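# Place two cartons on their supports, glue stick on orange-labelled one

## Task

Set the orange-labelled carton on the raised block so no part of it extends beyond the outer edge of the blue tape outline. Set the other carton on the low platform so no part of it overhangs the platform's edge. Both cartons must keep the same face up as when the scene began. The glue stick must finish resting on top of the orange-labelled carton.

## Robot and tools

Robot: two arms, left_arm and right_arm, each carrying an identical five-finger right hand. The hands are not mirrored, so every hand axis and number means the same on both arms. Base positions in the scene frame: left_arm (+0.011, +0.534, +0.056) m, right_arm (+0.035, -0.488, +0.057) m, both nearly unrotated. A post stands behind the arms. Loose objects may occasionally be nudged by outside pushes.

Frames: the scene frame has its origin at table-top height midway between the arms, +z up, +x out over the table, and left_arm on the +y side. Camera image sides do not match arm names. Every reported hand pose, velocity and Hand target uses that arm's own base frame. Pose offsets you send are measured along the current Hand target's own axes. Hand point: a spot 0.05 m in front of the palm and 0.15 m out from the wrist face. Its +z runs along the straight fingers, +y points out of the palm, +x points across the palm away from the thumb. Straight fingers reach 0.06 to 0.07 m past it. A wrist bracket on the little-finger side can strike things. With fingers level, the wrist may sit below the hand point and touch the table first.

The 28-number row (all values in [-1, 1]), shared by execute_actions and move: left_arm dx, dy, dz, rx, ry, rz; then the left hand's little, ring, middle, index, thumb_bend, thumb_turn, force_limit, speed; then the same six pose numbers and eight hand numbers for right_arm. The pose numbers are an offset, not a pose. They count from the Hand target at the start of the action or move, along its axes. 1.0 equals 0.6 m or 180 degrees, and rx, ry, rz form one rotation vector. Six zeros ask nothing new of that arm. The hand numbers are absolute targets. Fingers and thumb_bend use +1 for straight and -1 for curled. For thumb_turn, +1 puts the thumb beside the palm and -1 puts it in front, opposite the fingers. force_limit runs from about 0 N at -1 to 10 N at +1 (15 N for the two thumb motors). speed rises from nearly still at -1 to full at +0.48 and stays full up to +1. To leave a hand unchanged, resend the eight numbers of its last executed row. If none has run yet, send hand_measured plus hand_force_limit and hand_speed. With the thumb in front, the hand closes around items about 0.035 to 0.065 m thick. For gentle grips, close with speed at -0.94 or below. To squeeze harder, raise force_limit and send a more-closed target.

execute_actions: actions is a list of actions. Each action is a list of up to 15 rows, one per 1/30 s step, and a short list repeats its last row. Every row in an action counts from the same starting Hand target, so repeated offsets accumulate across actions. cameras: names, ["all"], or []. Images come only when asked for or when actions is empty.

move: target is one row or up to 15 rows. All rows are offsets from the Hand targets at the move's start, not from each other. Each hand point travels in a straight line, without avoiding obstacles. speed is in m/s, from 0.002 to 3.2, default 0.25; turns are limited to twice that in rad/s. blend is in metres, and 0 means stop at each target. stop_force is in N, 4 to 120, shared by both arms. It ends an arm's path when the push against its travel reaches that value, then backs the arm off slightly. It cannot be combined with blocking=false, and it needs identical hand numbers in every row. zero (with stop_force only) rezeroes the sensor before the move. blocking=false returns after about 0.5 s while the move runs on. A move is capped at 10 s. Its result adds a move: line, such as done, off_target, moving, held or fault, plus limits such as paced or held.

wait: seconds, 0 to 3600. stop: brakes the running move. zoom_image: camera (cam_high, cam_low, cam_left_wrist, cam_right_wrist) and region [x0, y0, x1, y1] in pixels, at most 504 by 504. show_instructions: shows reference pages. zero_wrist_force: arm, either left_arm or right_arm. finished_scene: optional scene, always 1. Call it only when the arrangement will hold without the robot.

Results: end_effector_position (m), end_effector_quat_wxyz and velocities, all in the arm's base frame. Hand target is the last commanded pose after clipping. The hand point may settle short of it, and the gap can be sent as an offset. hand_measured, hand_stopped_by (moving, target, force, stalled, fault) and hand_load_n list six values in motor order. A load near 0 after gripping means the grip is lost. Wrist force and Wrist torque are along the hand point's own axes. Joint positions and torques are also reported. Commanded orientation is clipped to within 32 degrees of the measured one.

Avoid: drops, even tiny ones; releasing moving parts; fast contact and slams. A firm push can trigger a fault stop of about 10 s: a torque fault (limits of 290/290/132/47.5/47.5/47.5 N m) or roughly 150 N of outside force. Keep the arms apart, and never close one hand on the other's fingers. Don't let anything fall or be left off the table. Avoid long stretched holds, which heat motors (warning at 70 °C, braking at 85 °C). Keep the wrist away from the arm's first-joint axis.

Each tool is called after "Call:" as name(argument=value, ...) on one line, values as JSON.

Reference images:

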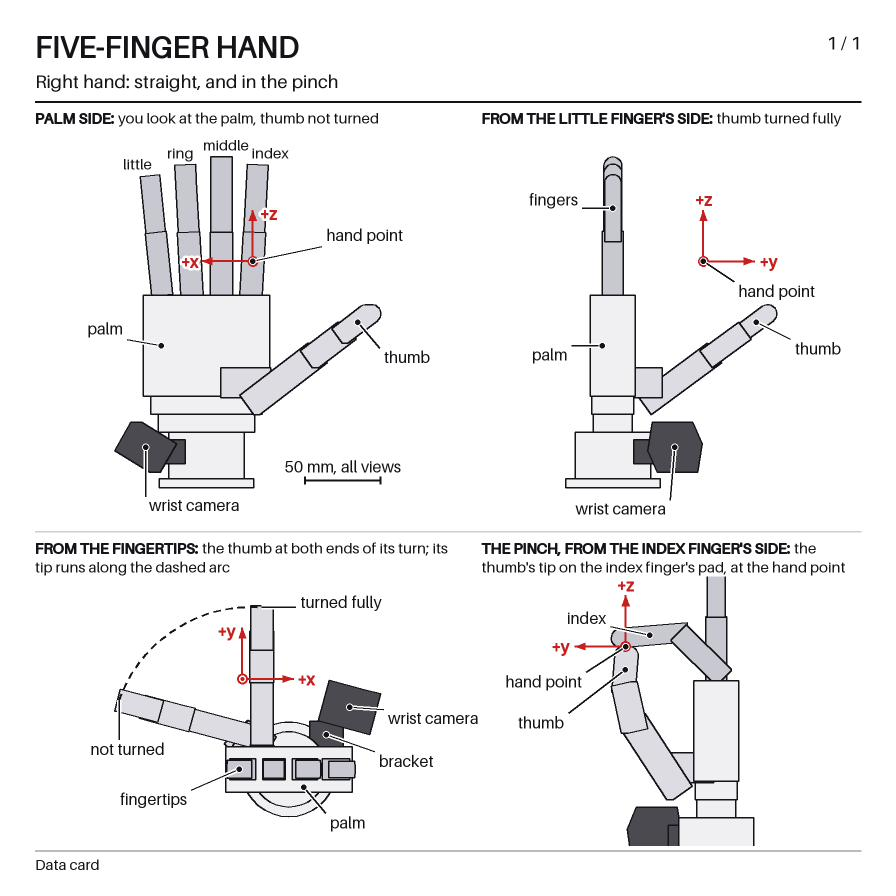

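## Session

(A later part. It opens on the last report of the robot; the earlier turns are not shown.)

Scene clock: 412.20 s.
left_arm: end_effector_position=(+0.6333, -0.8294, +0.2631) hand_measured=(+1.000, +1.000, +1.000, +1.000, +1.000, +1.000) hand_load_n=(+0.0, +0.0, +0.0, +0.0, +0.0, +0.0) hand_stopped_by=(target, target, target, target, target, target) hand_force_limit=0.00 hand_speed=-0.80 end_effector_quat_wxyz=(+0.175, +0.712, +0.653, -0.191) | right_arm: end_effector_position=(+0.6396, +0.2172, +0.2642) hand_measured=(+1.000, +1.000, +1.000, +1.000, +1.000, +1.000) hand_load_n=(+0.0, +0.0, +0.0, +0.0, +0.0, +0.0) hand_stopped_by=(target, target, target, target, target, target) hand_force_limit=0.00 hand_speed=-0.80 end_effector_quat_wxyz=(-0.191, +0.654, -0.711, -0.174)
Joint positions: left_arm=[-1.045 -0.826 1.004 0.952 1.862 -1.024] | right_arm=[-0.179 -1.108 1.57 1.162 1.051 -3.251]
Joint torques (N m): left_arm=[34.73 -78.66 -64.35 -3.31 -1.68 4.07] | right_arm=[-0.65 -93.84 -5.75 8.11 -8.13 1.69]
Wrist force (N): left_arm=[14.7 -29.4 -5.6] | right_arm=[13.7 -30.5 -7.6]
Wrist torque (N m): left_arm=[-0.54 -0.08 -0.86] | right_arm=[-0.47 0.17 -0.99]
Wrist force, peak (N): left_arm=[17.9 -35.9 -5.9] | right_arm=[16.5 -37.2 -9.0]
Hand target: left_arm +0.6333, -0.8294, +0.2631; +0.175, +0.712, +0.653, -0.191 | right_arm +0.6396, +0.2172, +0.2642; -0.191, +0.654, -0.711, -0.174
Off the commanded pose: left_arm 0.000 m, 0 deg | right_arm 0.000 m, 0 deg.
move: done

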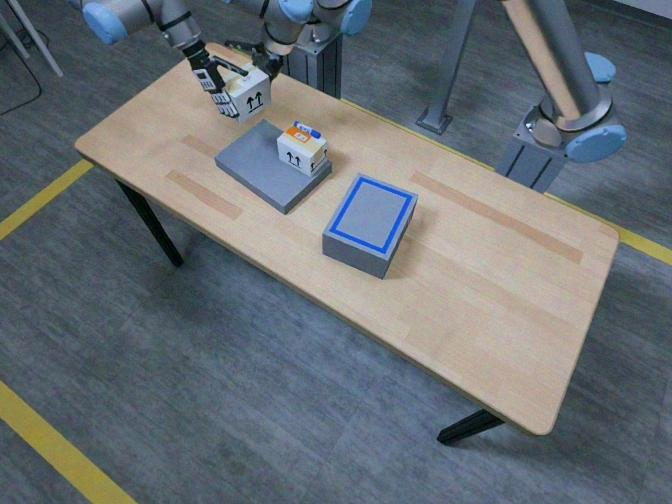

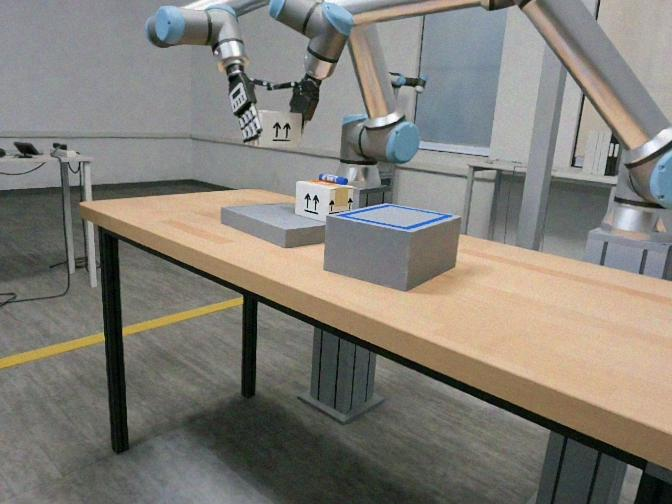

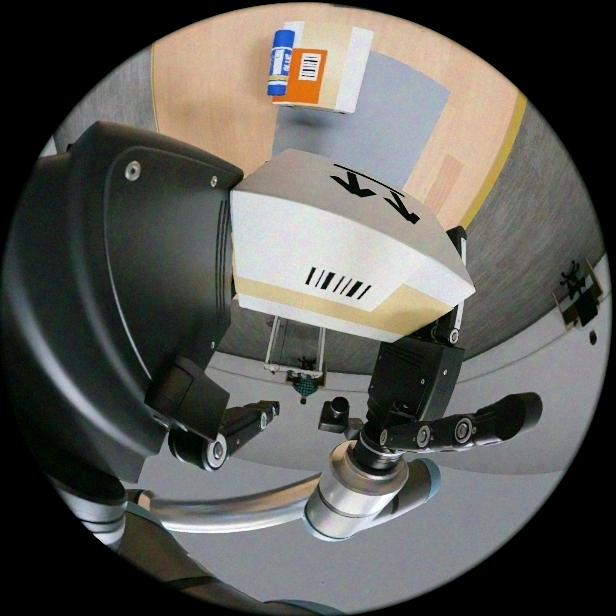

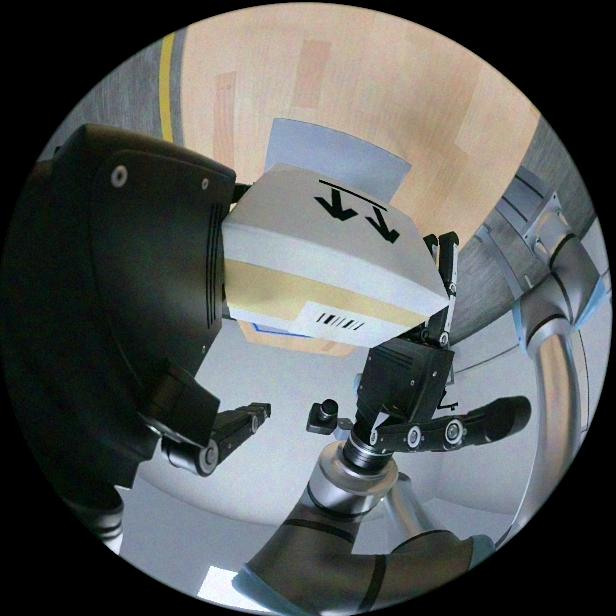

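Call:
move(target=[0.12083,0,0.20929,0,0,0, 1,1,1,1,1,1,0,-0.8,0.12083,0,0.20929,0,0,0,1,1,1,1,1,1,0,-0.8], speed=0.08, cameras=["all"])

Call:
zoom_image(camera="cam_high", region=[190, 80, 310, 200])

Call:
zoom_image(camera="cam_low", region=[200, 120, 370, 270])

Scene clock: 447.37 s.
left_arm: end_effector_position=(+0.6333, -0.8295, +0.1183) hand_measured=(+1.000, +1.000, +1.000, +1.000, +1.000, +1.000) hand_load_n=(+0.0, +0.0, +0.0, +0.0, +0.0, +0.0) hand_stopped_by=(target, target, target, target, target, target) hand_force_limit=0.00 hand_speed=-0.80 end_effector_quat_wxyz=(+0.175, +0.712, +0.653, -0.191) | right_arm: end_effector_position=(+0.6398, +0.2169, +0.1194) hand_measured=(+1.000, +1.000, +1.000, +1.000, +1.000, +1.000) hand_load_n=(+0.0, +0.0, +0.0, +0.0, -0.5, +0.0) hand_stopped_by=(target, target, target, target, target, target) hand_force_limit=0.00 hand_speed=-0.80 end_effector_quat_wxyz=(-0.191, +0.654, -0.711, -0.174)
Joint positions: left_arm=[-1.045 -0.751 1.134 0.747 1.863 -1.023] | right_arm=[-0.18 -0.98 1.661 0.942 1.051 -3.251]
Joint torques (N m): left_arm=[31.49 -86.15 -37.59 -6.38 -2.66 0.74] | right_arm=[6.74 -71.32 0.38 6.63 -2.79 1.36]
Wrist force (N): left_arm=[12.8 -26.2 -3.8] | right_arm=[12.3 -26.1 -6.0]
Wrist torque (N m): left_arm=[-0.56 -0.02 -0.79] | right_arm=[-0.36 0.11 -0.69]
Wrist force, peak (N): left_arm=[15.4 -31.5 -5.4] | right_arm=[14.2 -32.5 -8.2]
Hand target: left_arm +0.6333, -0.8295, +0.1181; +0.175, +0.712, +0.653, -0.191 | right_arm +0.6398, +0.2170, +0.1192; -0.191, +0.654, -0.711, -0.174
Off the commanded pose: left_arm 0.000 m, 0 deg | right_arm 0.000 m, 0 deg.
move: done

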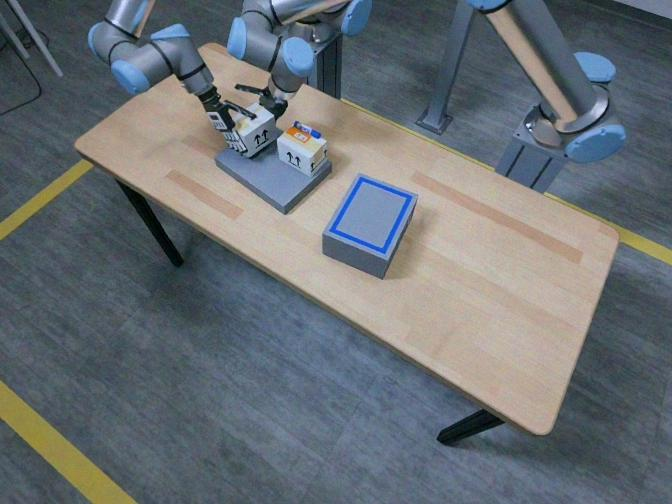

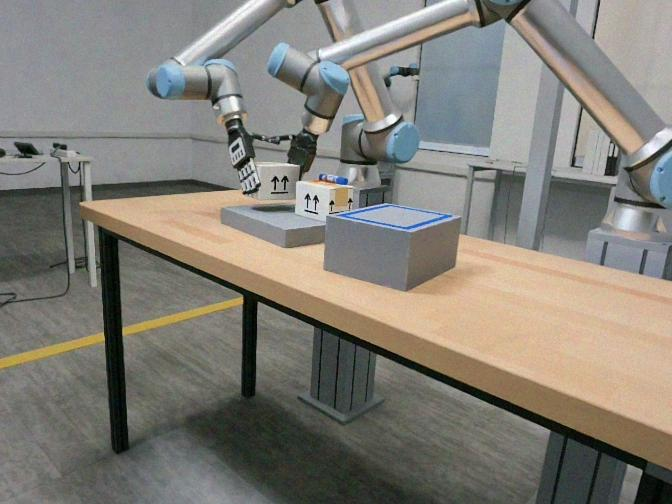

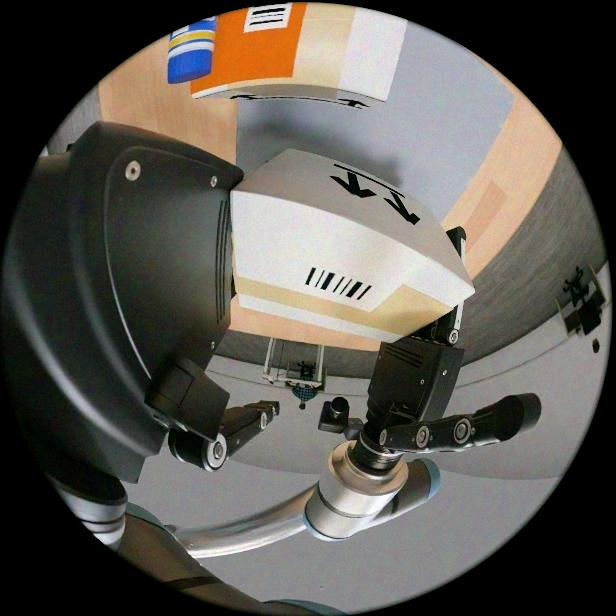

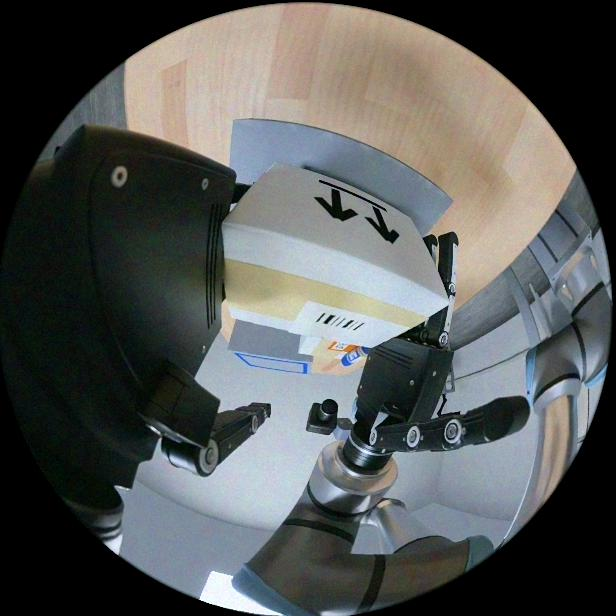

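Scaled by 4.200 from the camera's image (finer frame: 960x720).

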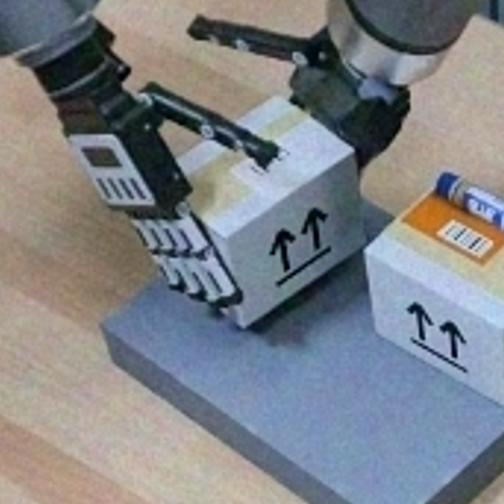

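Scaled by 2.965 from the camera's image (finer frame: 960x720).

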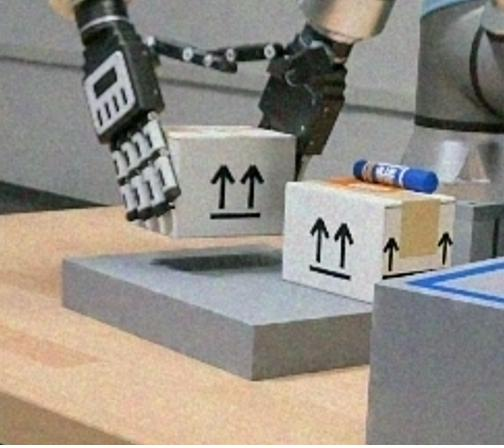

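Call:
move(target=[0.025,0,0.0433,0,0,0, 1,1,1,1,1,1,0,-0.8,0.025,0,0.0433,0,0,0,1,1,1,1,1,1,0,-0.8], speed=0.01, stop_force=6, cameras=["all"])

Call:
zoom_image(camera="cam_high", region=[190, 80, 310, 200])

Call:
zoom_image(camera="cam_low", region=[200, 120, 370, 270])

Scene clock: 461.43 s.
left_arm: end_effector_position=(+0.6333, -0.8295, +0.0881) hand_measured=(+1.000, +1.000, +1.000, +1.000, +1.000, +1.000) hand_load_n=(-0.5, +0.0, +0.0, +0.0, +0.0, +0.0) hand_stopped_by=(target, target, target, target, target, target) hand_force_limit=0.00 hand_speed=-0.80 end_effector_quat_wxyz=(+0.175, +0.712, +0.653, -0.191) | right_arm: end_effector_position=(+0.6399, +0.2169, +0.0892) hand_measured=(+1.000, +1.000, +1.000, +1.000, +1.000, +1.000) hand_load_n=(+0.0, +0.0, +0.0, +0.0, +0.0, +0.0) hand_stopped_by=(target, target, target, target, target, target) hand_force_limit=0.00 hand_speed=-0.80 end_effector_quat_wxyz=(-0.191, +0.654, -0.711, -0.174)
Joint positions: left_arm=[-1.045 -0.73 1.152 0.707 1.863 -1.023] | right_arm=[-0.18 -0.948 1.673 0.899 1.051 -3.251]
Joint torques (N m): left_arm=[20.04 -87.85 -36.57 -6.42 -3.74 1.41] | right_arm=[-5.03 -74.76 1.2 6.9 -6.13 -1.76]
Wrist force (N): left_arm=[12.7 -25.7 -2.9] | right_arm=[12.2 -25.8 -5.3]
Wrist torque (N m): left_arm=[-0.49 -0.05 -0.75] | right_arm=[-0.35 0.00 -0.72]
Wrist force, peak (N): left_arm=[13.1 -26.5 -3.6] | right_arm=[11.7 -27.3 -6.8]
Hand target: left_arm +0.6333, -0.8295, +0.0881; +0.175, +0.712, +0.653, -0.191 | right_arm +0.6399, +0.2169, +0.0892; -0.191, +0.654, -0.711, -0.174
Off the commanded pose: left_arm 0.000 m, 0 deg | right_arm 0.000 m, 0 deg.
move: done

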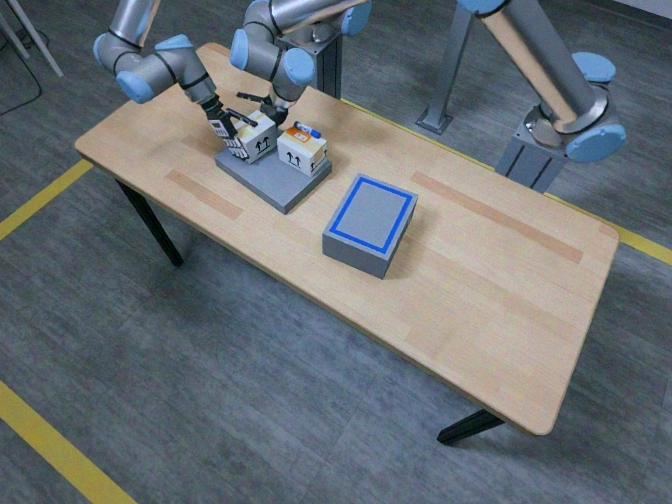

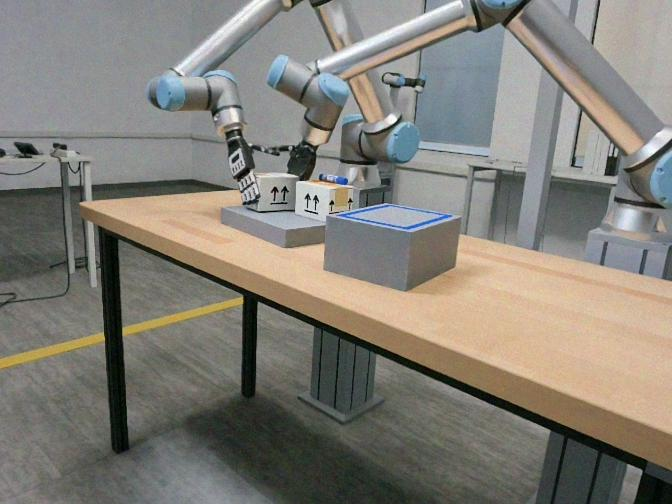

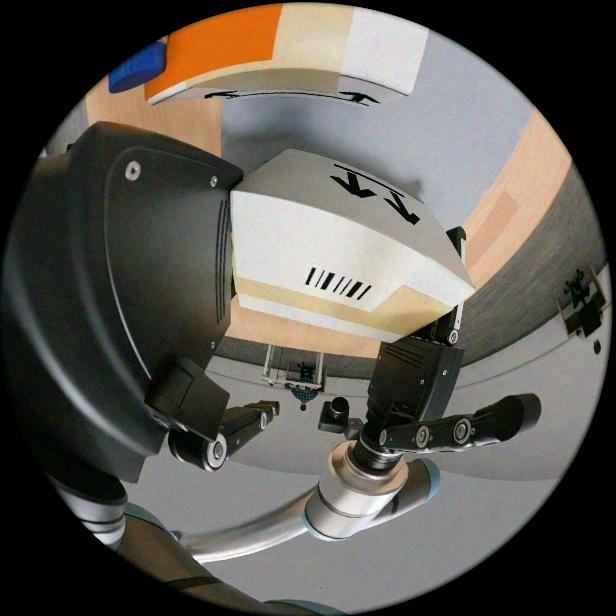

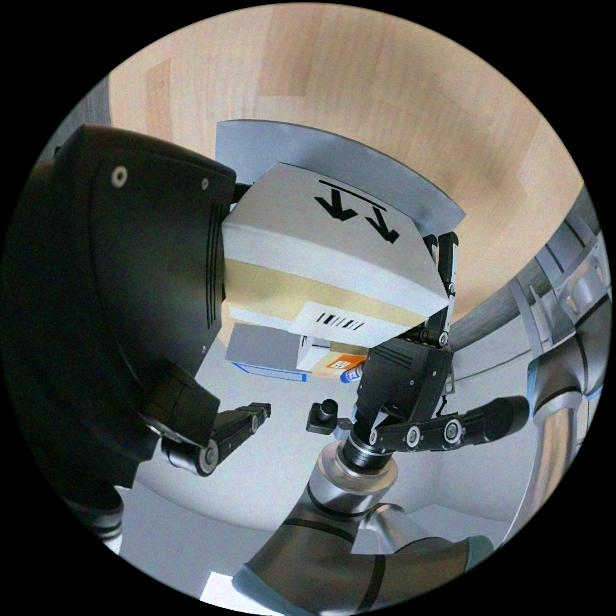

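Scaled by 4.200 from the camera's image (finer frame: 960x720).

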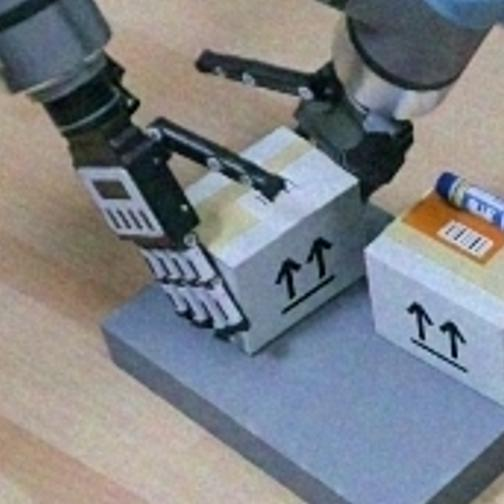

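Scaled by 2.965 from the camera's image (finer frame: 960x720).

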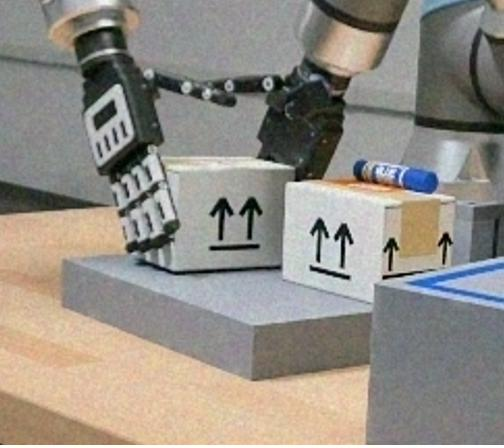

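Call:
move(target=[0.0167,0,0.02887,0,0,0, 1,1,1,1,1,1,0,-0.8,0.0167,0,0.02887,0,0,0,1,1,1,1,1,1,0,-0.8], speed=0.01, stop_force=6, cameras=["all"])

Call:
zoom_image(camera="cam_high", region=[190, 80, 310, 200])

Call:
zoom_image(camera="cam_low", region=[200, 120, 370, 270])

Scene clock: 467.47 s.
left_arm: end_effector_position=(+0.6333, -0.8295, +0.0863) hand_measured=(+1.000, +1.000, +1.000, +1.000, +1.000, +1.000) hand_load_n=(+0.0, +0.0, +0.0, +0.0, +0.0, +0.0) hand_stopped_by=(target, target, target, target, target, target) hand_force_limit=0.00 hand_speed=-0.80 end_effector_quat_wxyz=(+0.175, +0.712, +0.653, -0.191) | right_arm: end_effector_position=(+0.6399, +0.2169, +0.0871) hand_measured=(+1.000, +1.000, +1.000, +1.000, +1.000, +1.000) hand_load_n=(+0.0, +0.0, +0.0, +0.0, +0.0, +0.0) hand_stopped_by=(target, target, target, target, target, target) hand_force_limit=0.00 hand_speed=-0.80 end_effector_quat_wxyz=(-0.191, +0.654, -0.711, -0.174)
Joint positions: left_arm=[-1.045 -0.729 1.153 0.705 1.863 -1.023] | right_arm=[-0.18 -0.945 1.674 0.896 1.051 -3.251]
Joint torques (N m): left_arm=[18.14 -101.63 -58.6 -1.64 -3.5 2.51] | right_arm=[6.01 -92.45 -22.42 12.39 -5.45 -1.35]
Wrist force (N): left_arm=[8.8 -24.1 -7.8] | right_arm=[11.4 -27.3 -7.6]
Wrist torque (N m): left_arm=[-0.23 0.28 -0.84] | right_arm=[-0.29 0.09 -0.82]
Wrist force, peak (N): left_arm=[12.8 -26.3 -2.8] | right_arm=[9.6 -30.9 -12.2]
Hand target: left_arm +0.6333, -0.8295, +0.0864; +0.175, +0.712, +0.653, -0.191 (not the last commanded pose) | right_arm +0.6399, +0.2169, +0.0871; -0.191, +0.654, -0.711, -0.174 (not the last commanded pose)
Off the commanded pose: left_arm 0.018 m, 0 deg | right_arm 0.018 m, 0 deg.
move: contact (left_arm, right_arm)

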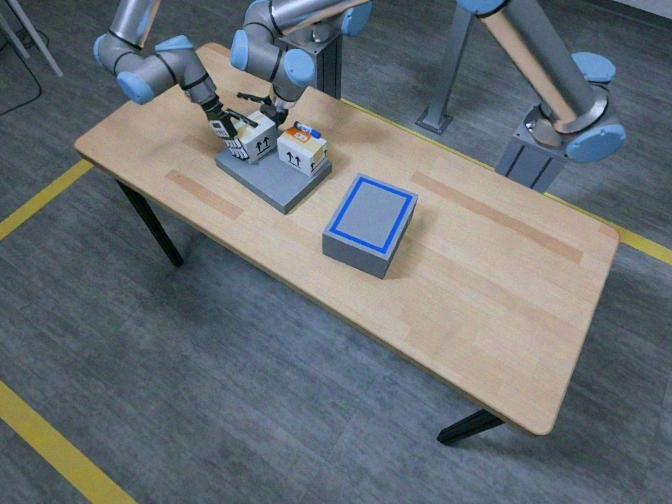

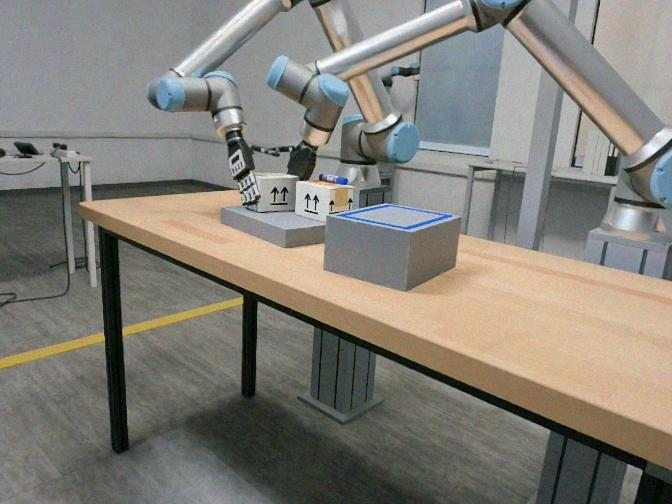

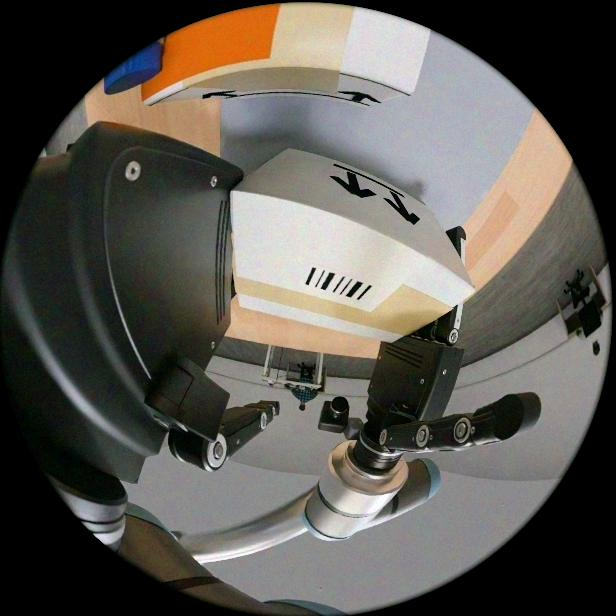

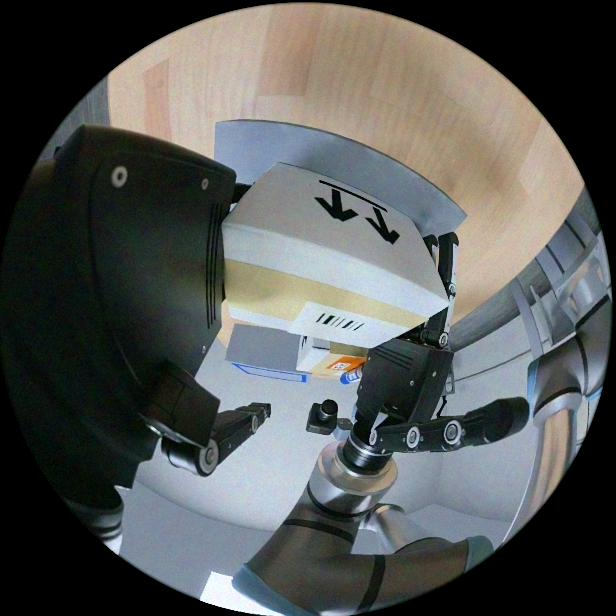

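Scaled by 4.200 from the camera's image (finer frame: 960x720).

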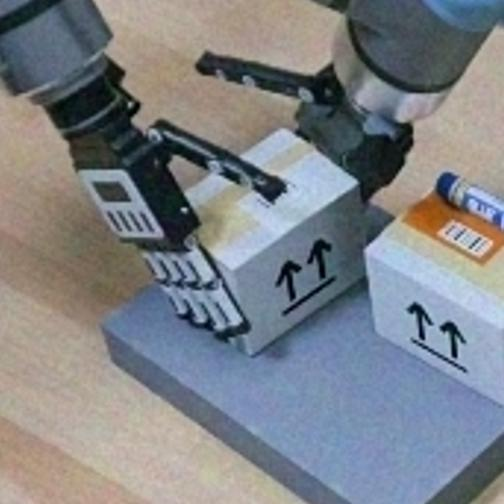

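Scaled by 2.965 from the camera's image (finer frame: 960x720).

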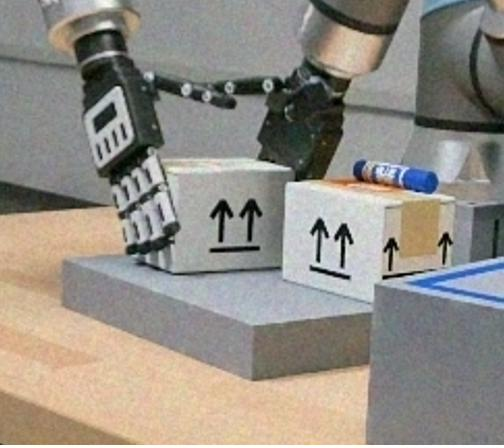

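Call:
move(target=[[0,-0.0083,0,0,0,0, 1,1,1,1,1,1,0,-0.8,0,-0.0083,0,0,0,0,1,1,1,1,1,1,0,-0.8],[0,-0.0667,0,0,0,0, 1,1,1,1,1,1,0,-0.8,0,-0.0667,0,0,0,0,1,1,1,1,1,1,0,-0.8]], speed=[0.01,0.05], cameras=["all"])

Call:
zoom_image(camera="cam_high", region=[190, 80, 310, 200])

Call:
zoom_image(camera="cam_low", region=[200, 120, 370, 270])

Scene clock: 473.20 s.
left_arm: end_effector_position=(+0.5936, -0.8260, +0.0863) hand_measured=(+1.000, +1.000, +1.000, +1.000, +1.000, +1.000) hand_load_n=(+0.0, +0.0, +0.0, +0.0, +0.0, +0.0) hand_stopped_by=(target, target, target, target, target, target) hand_force_limit=0.00 hand_speed=-0.80 end_effector_quat_wxyz=(+0.175, +0.712, +0.653, -0.191) | right_arm: end_effector_position=(+0.6796, +0.2135, +0.0872) hand_measured=(+1.000, +1.000, +1.000, +1.000, +1.000, +1.000) hand_load_n=(+0.0, +0.0, +0.0, +0.0, +0.0, +0.0) hand_stopped_by=(target, target, target, target, target, target) hand_force_limit=0.00 hand_speed=-0.80 end_effector_quat_wxyz=(-0.191, +0.654, -0.711, -0.174)
Joint positions: left_arm=[-1.083 -0.776 1.24 0.656 1.846 -1.06] | right_arm=[-0.174 -0.895 1.58 0.936 1.051 -3.245]
Joint torques (N m): left_arm=[-18.59 -101.17 -21.17 0.9 -1.59 -2.5] | right_arm=[18.7 -77.6 -38.63 6.53 -4.57 1.08]
Wrist force (N): left_arm=[-0.3 0.3 0.8] | right_arm=[-0.2 -0.6 -0.4]
Wrist torque (N m): left_arm=[-0.10 0.07 0.00] | right_arm=[-0.05 0.12 -0.35]
Wrist force, peak (N): left_arm=[9.3 -24.9 -7.9] | right_arm=[10.6 -28.7 -8.7]
Hand target: left_arm +0.5935, -0.8260, +0.0863; +0.175, +0.712, +0.653, -0.191 | right_arm +0.6798, +0.2135, +0.0872; -0.191, +0.654, -0.711, -0.174
Off the commanded pose: left_arm 0.000 m, 0 deg | right_arm 0.000 m, 0 deg.
move: done

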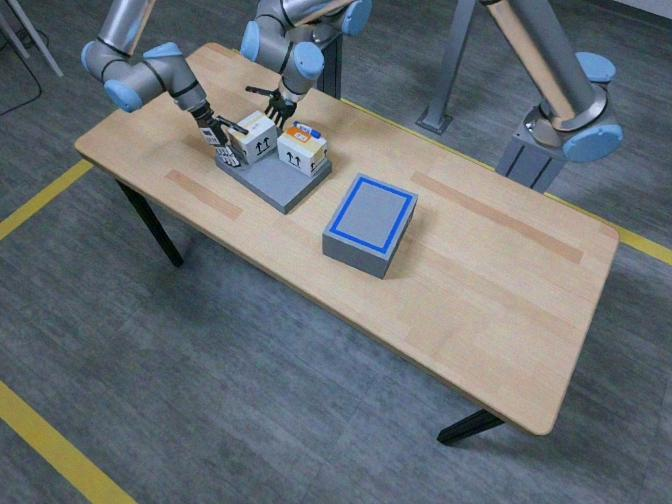

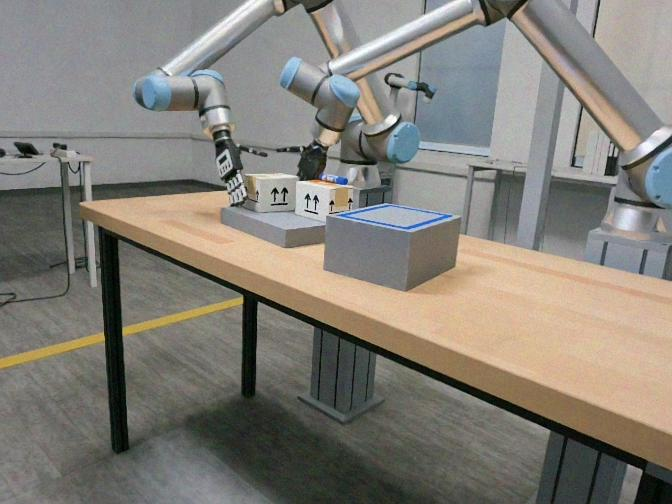

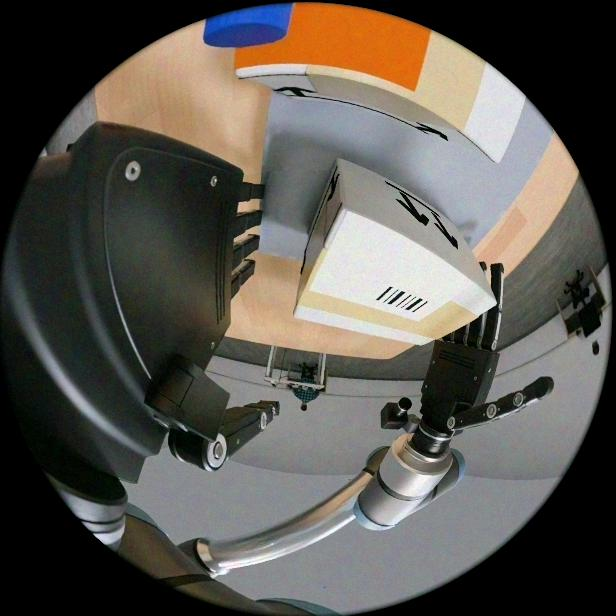

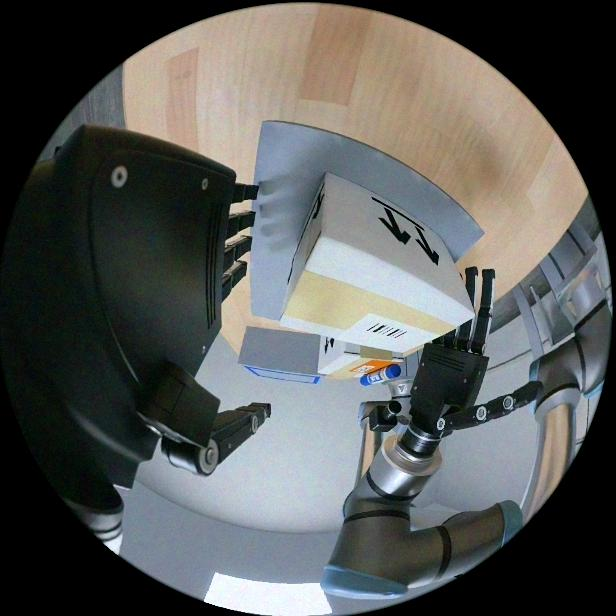

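Scaled by 4.200 from the camera's image (finer frame: 960x720).

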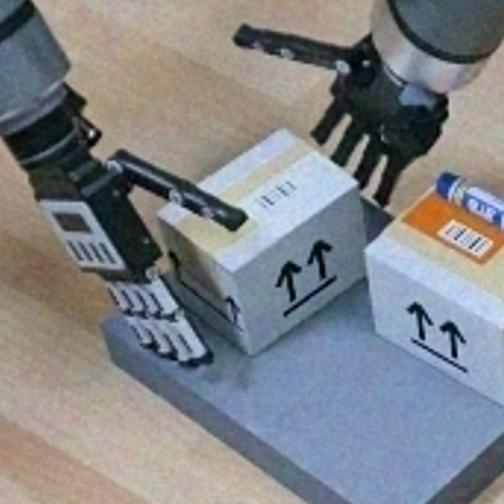

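Scaled by 2.965 from the camera's image (finer frame: 960x720).

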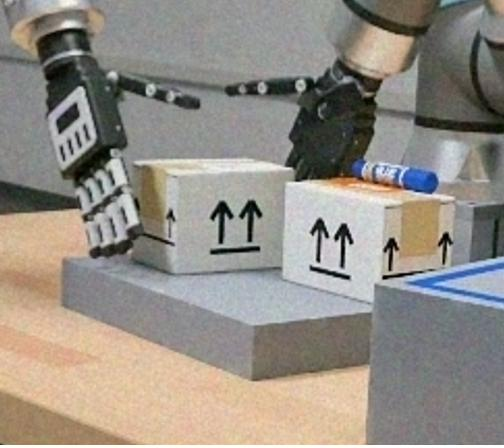

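Call:
zoom_image(camera="cam_left_wrist", region=[190, 0, 540, 180])

Call:
zoom_image(camera="cam_right_wrist", region=[230, 310, 430, 410])

Call:
zoom_image(camera="cam_high", region=[270, 110, 340, 180])

Scaled by 1.440 from the camera's image (finer frame: 880x880).

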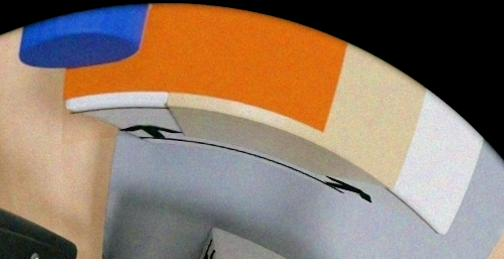

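Scaled by 2.520 from the camera's image (finer frame: 880x880).

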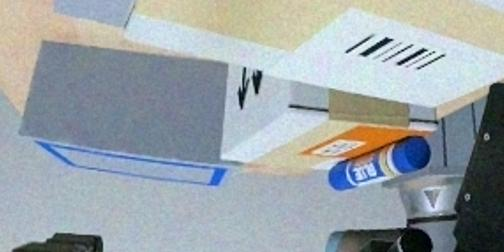

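Scaled by 7.200 from the camera's image (finer frame: 960x720).

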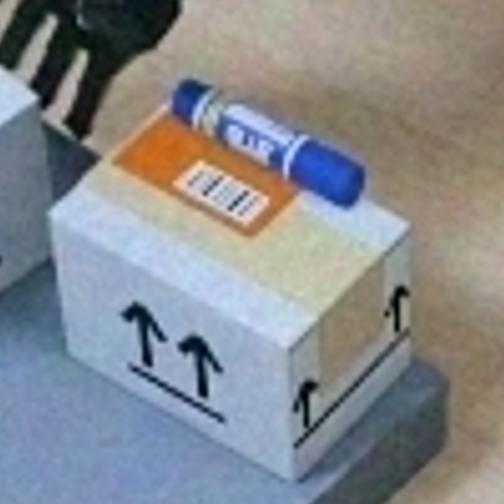

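Call:
move(target=[[-0.13,0,-0.22517,0,0,0, 1,1,1,1,1,1,0,-0.8,-0.13,0,-0.22517,0,0,0,1,1,1,1,1,1,0,-0.8],[0.098,-0.0252,-0.3567,-0.01389,0,-0.02406, 1,1,1,1,1,1,0,-0.8,-0.3632,0.1188,-0.0905,-0.01389,0,-0.02406,1,1,1,1,1,1,0,-0.8]], speed=0.15, blend=0.02)

Call:
move(target=[0,0,0,0,0,0, 1,1,1,1,1,-1,0,0,0,0,0,0,0,0,1,1,1,1,1,1,0,-0.8], cameras=["all"])

Call:
zoom_image(camera="cam_high", region=[210, 40, 370, 200])

Call:
zoom_image(camera="cam_left_wrist", region=[200, 80, 500, 380])

Scene clock: 535.63 s.
left_arm: end_effector_position=(+0.5921, -0.6675, +0.2422) hand_measured=(+1.000, +1.000, +1.000, +1.000, +1.000, +1.000) hand_load_n=(+0.0, +0.0, +0.5, +0.0, +0.0, +0.0) hand_stopped_by=(target, target, target, target, target, target) hand_force_limit=0.00 hand_speed=-0.80 end_effector_quat_wxyz=(+0.183, +0.683, +0.683, -0.183) | right_arm: end_effector_position=(+0.6223, +0.3806, +0.2428) hand_measured=(+1.000, +1.000, +1.000, +1.000, +1.000, +1.000) hand_load_n=(+0.0, +0.0, +0.0, +0.0, +0.0, +0.0) hand_stopped_by=(target, target, target, target, target, target) hand_force_limit=0.00 hand_speed=-0.80 end_effector_quat_wxyz=(-0.183, +0.684, -0.682, -0.182)
Joint positions: left_arm=[-1.001 -1.078 1.453 0.742 1.844 -1.064] | right_arm=[0.068 -1.056 1.509 1.079 1.05 -3.066]
Joint torques (N m): left_arm=[23 -83.67 -24.28 0.55 2.41 3.08] | right_arm=[19.59 -73.96 -43.37 1.06 3 1.56]
Wrist force (N): left_arm=[-0.3 0.6 0.8] | right_arm=[0.6 -0.5 -0.3]
Wrist torque (N m): left_arm=[-0.04 0.08 -0.17] | right_arm=[-0.09 -0.07 -0.26]
Wrist force, peak (N): left_arm=[-0.1 -0.1 1.7] | right_arm=[0.5 0.0 1.4]
Hand target: left_arm +0.5921, -0.6673, +0.2423; +0.183, +0.683, +0.683, -0.183 | right_arm +0.6222, +0.3808, +0.2428; -0.183, +0.684, -0.682, -0.182
Off the commanded pose: left_arm 0.000 m, 0 deg | right_arm 0.000 m, 0 deg.
move: done

Scene clock: 536.97 s.
left_arm: end_effector_position=(+0.5921, -0.6673, +0.2423) hand_measured=(+1.000, +1.000, +1.000, +1.000, +1.000, -1.000) hand_load_n=(+0.0, +0.0, +0.0, +0.0, +0.0, +0.0) hand_stopped_by=(target, target, target, target, target, target) hand_force_limit=0.00 hand_speed=0.00 end_effector_quat_wxyz=(+0.183, +0.683, +0.683, -0.183) | right_arm: end_effector_position=(+0.6222, +0.3808, +0.2428) hand_measured=(+1.000, +1.000, +1.000, +1.000, +1.000, +1.000) hand_load_n=(+0.5, +0.0, +0.0, +0.0, -0.5, +0.0) hand_stopped_by=(target, target, target, target, target, target) hand_force_limit=0.00 hand_speed=-0.80 end_effector_quat_wxyz=(-0.183, +0.684, -0.682, -0.182)
Joint positions: left_arm=[-1.001 -1.078 1.454 0.742 1.844 -1.064] | right_arm=[0.068 -1.056 1.509 1.079 1.05 -3.066]
Joint torques (N m): left_arm=[22.82 -82.92 -24.14 0.83 2.23 3.44] | right_arm=[15.83 -71.09 -44.62 0.65 2.56 1.62]
Wrist force (N): left_arm=[-0.6 0.6 0.5] | right_arm=[0.3 0.0 -0.4]
Wrist torque (N m): left_arm=[-0.03 0.09 -0.19] | right_arm=[-0.01 -0.04 -0.25]
Wrist force, peak (N): left_arm=[-0.5 0.3 1.2] | right_arm=[1.0 0.4 -0.6]
Hand target: left_arm +0.5921, -0.6673, +0.2423; +0.183, +0.683, +0.683, -0.183 | right_arm +0.6222, +0.3808, +0.2428; -0.183, +0.684, -0.682, -0.182
Off the commanded pose: left_arm 0.000 m, 0 deg | right_arm 0.000 m, 0 deg.
move: done

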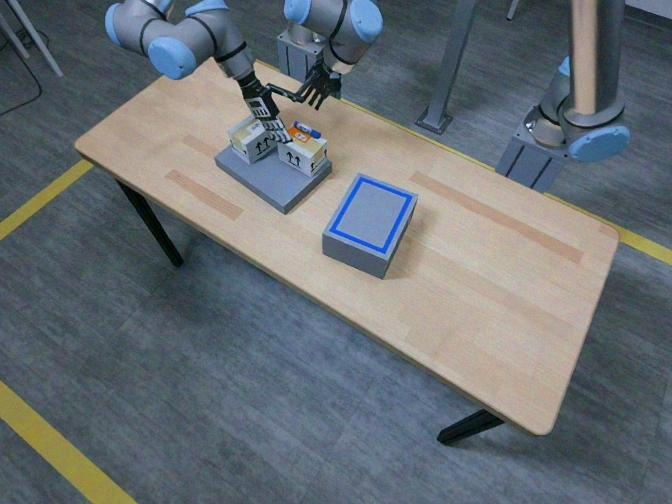

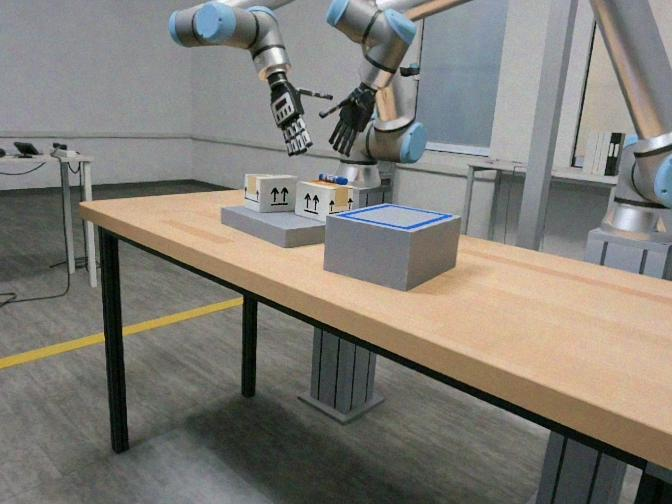

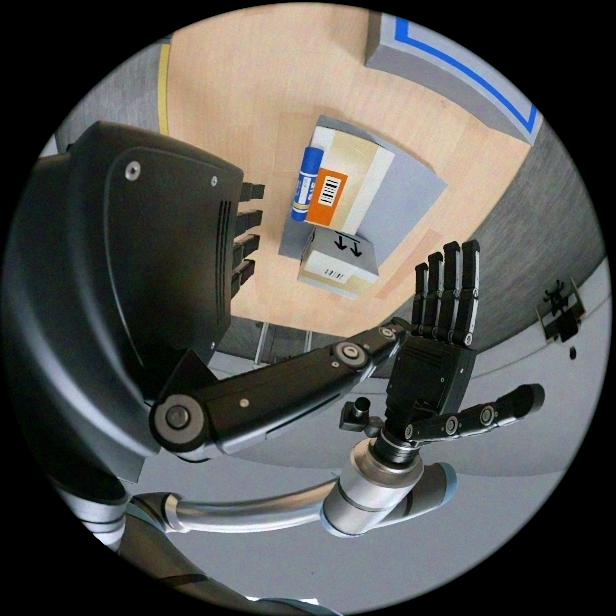

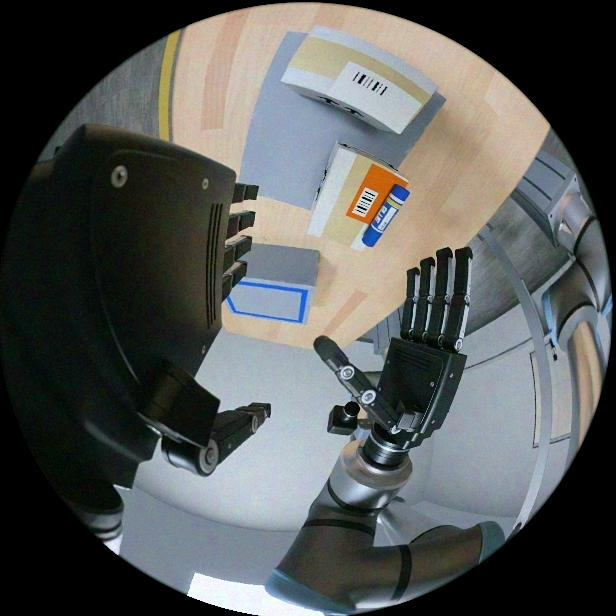

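Scaled by 3.150 from the camera's image (finer frame: 960x720).

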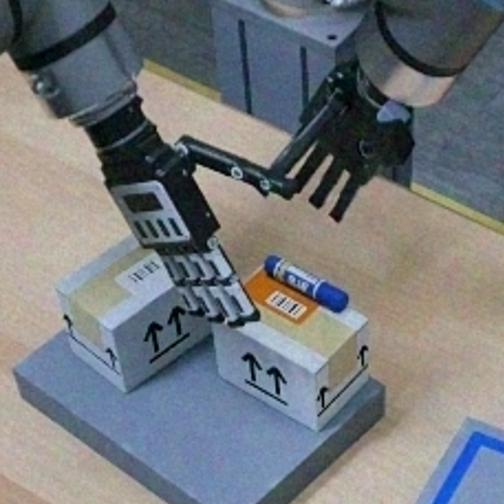

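Scaled by 1.680 from the camera's image (finer frame: 880x880).

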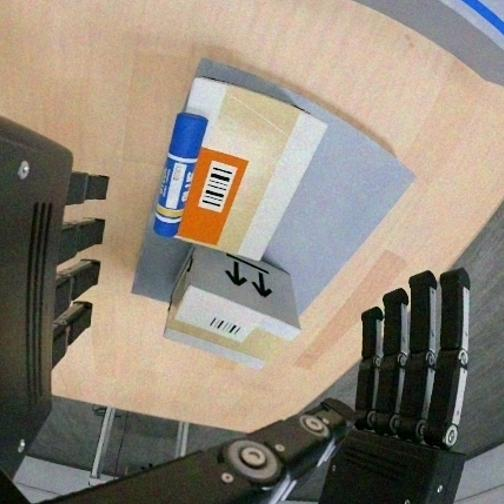

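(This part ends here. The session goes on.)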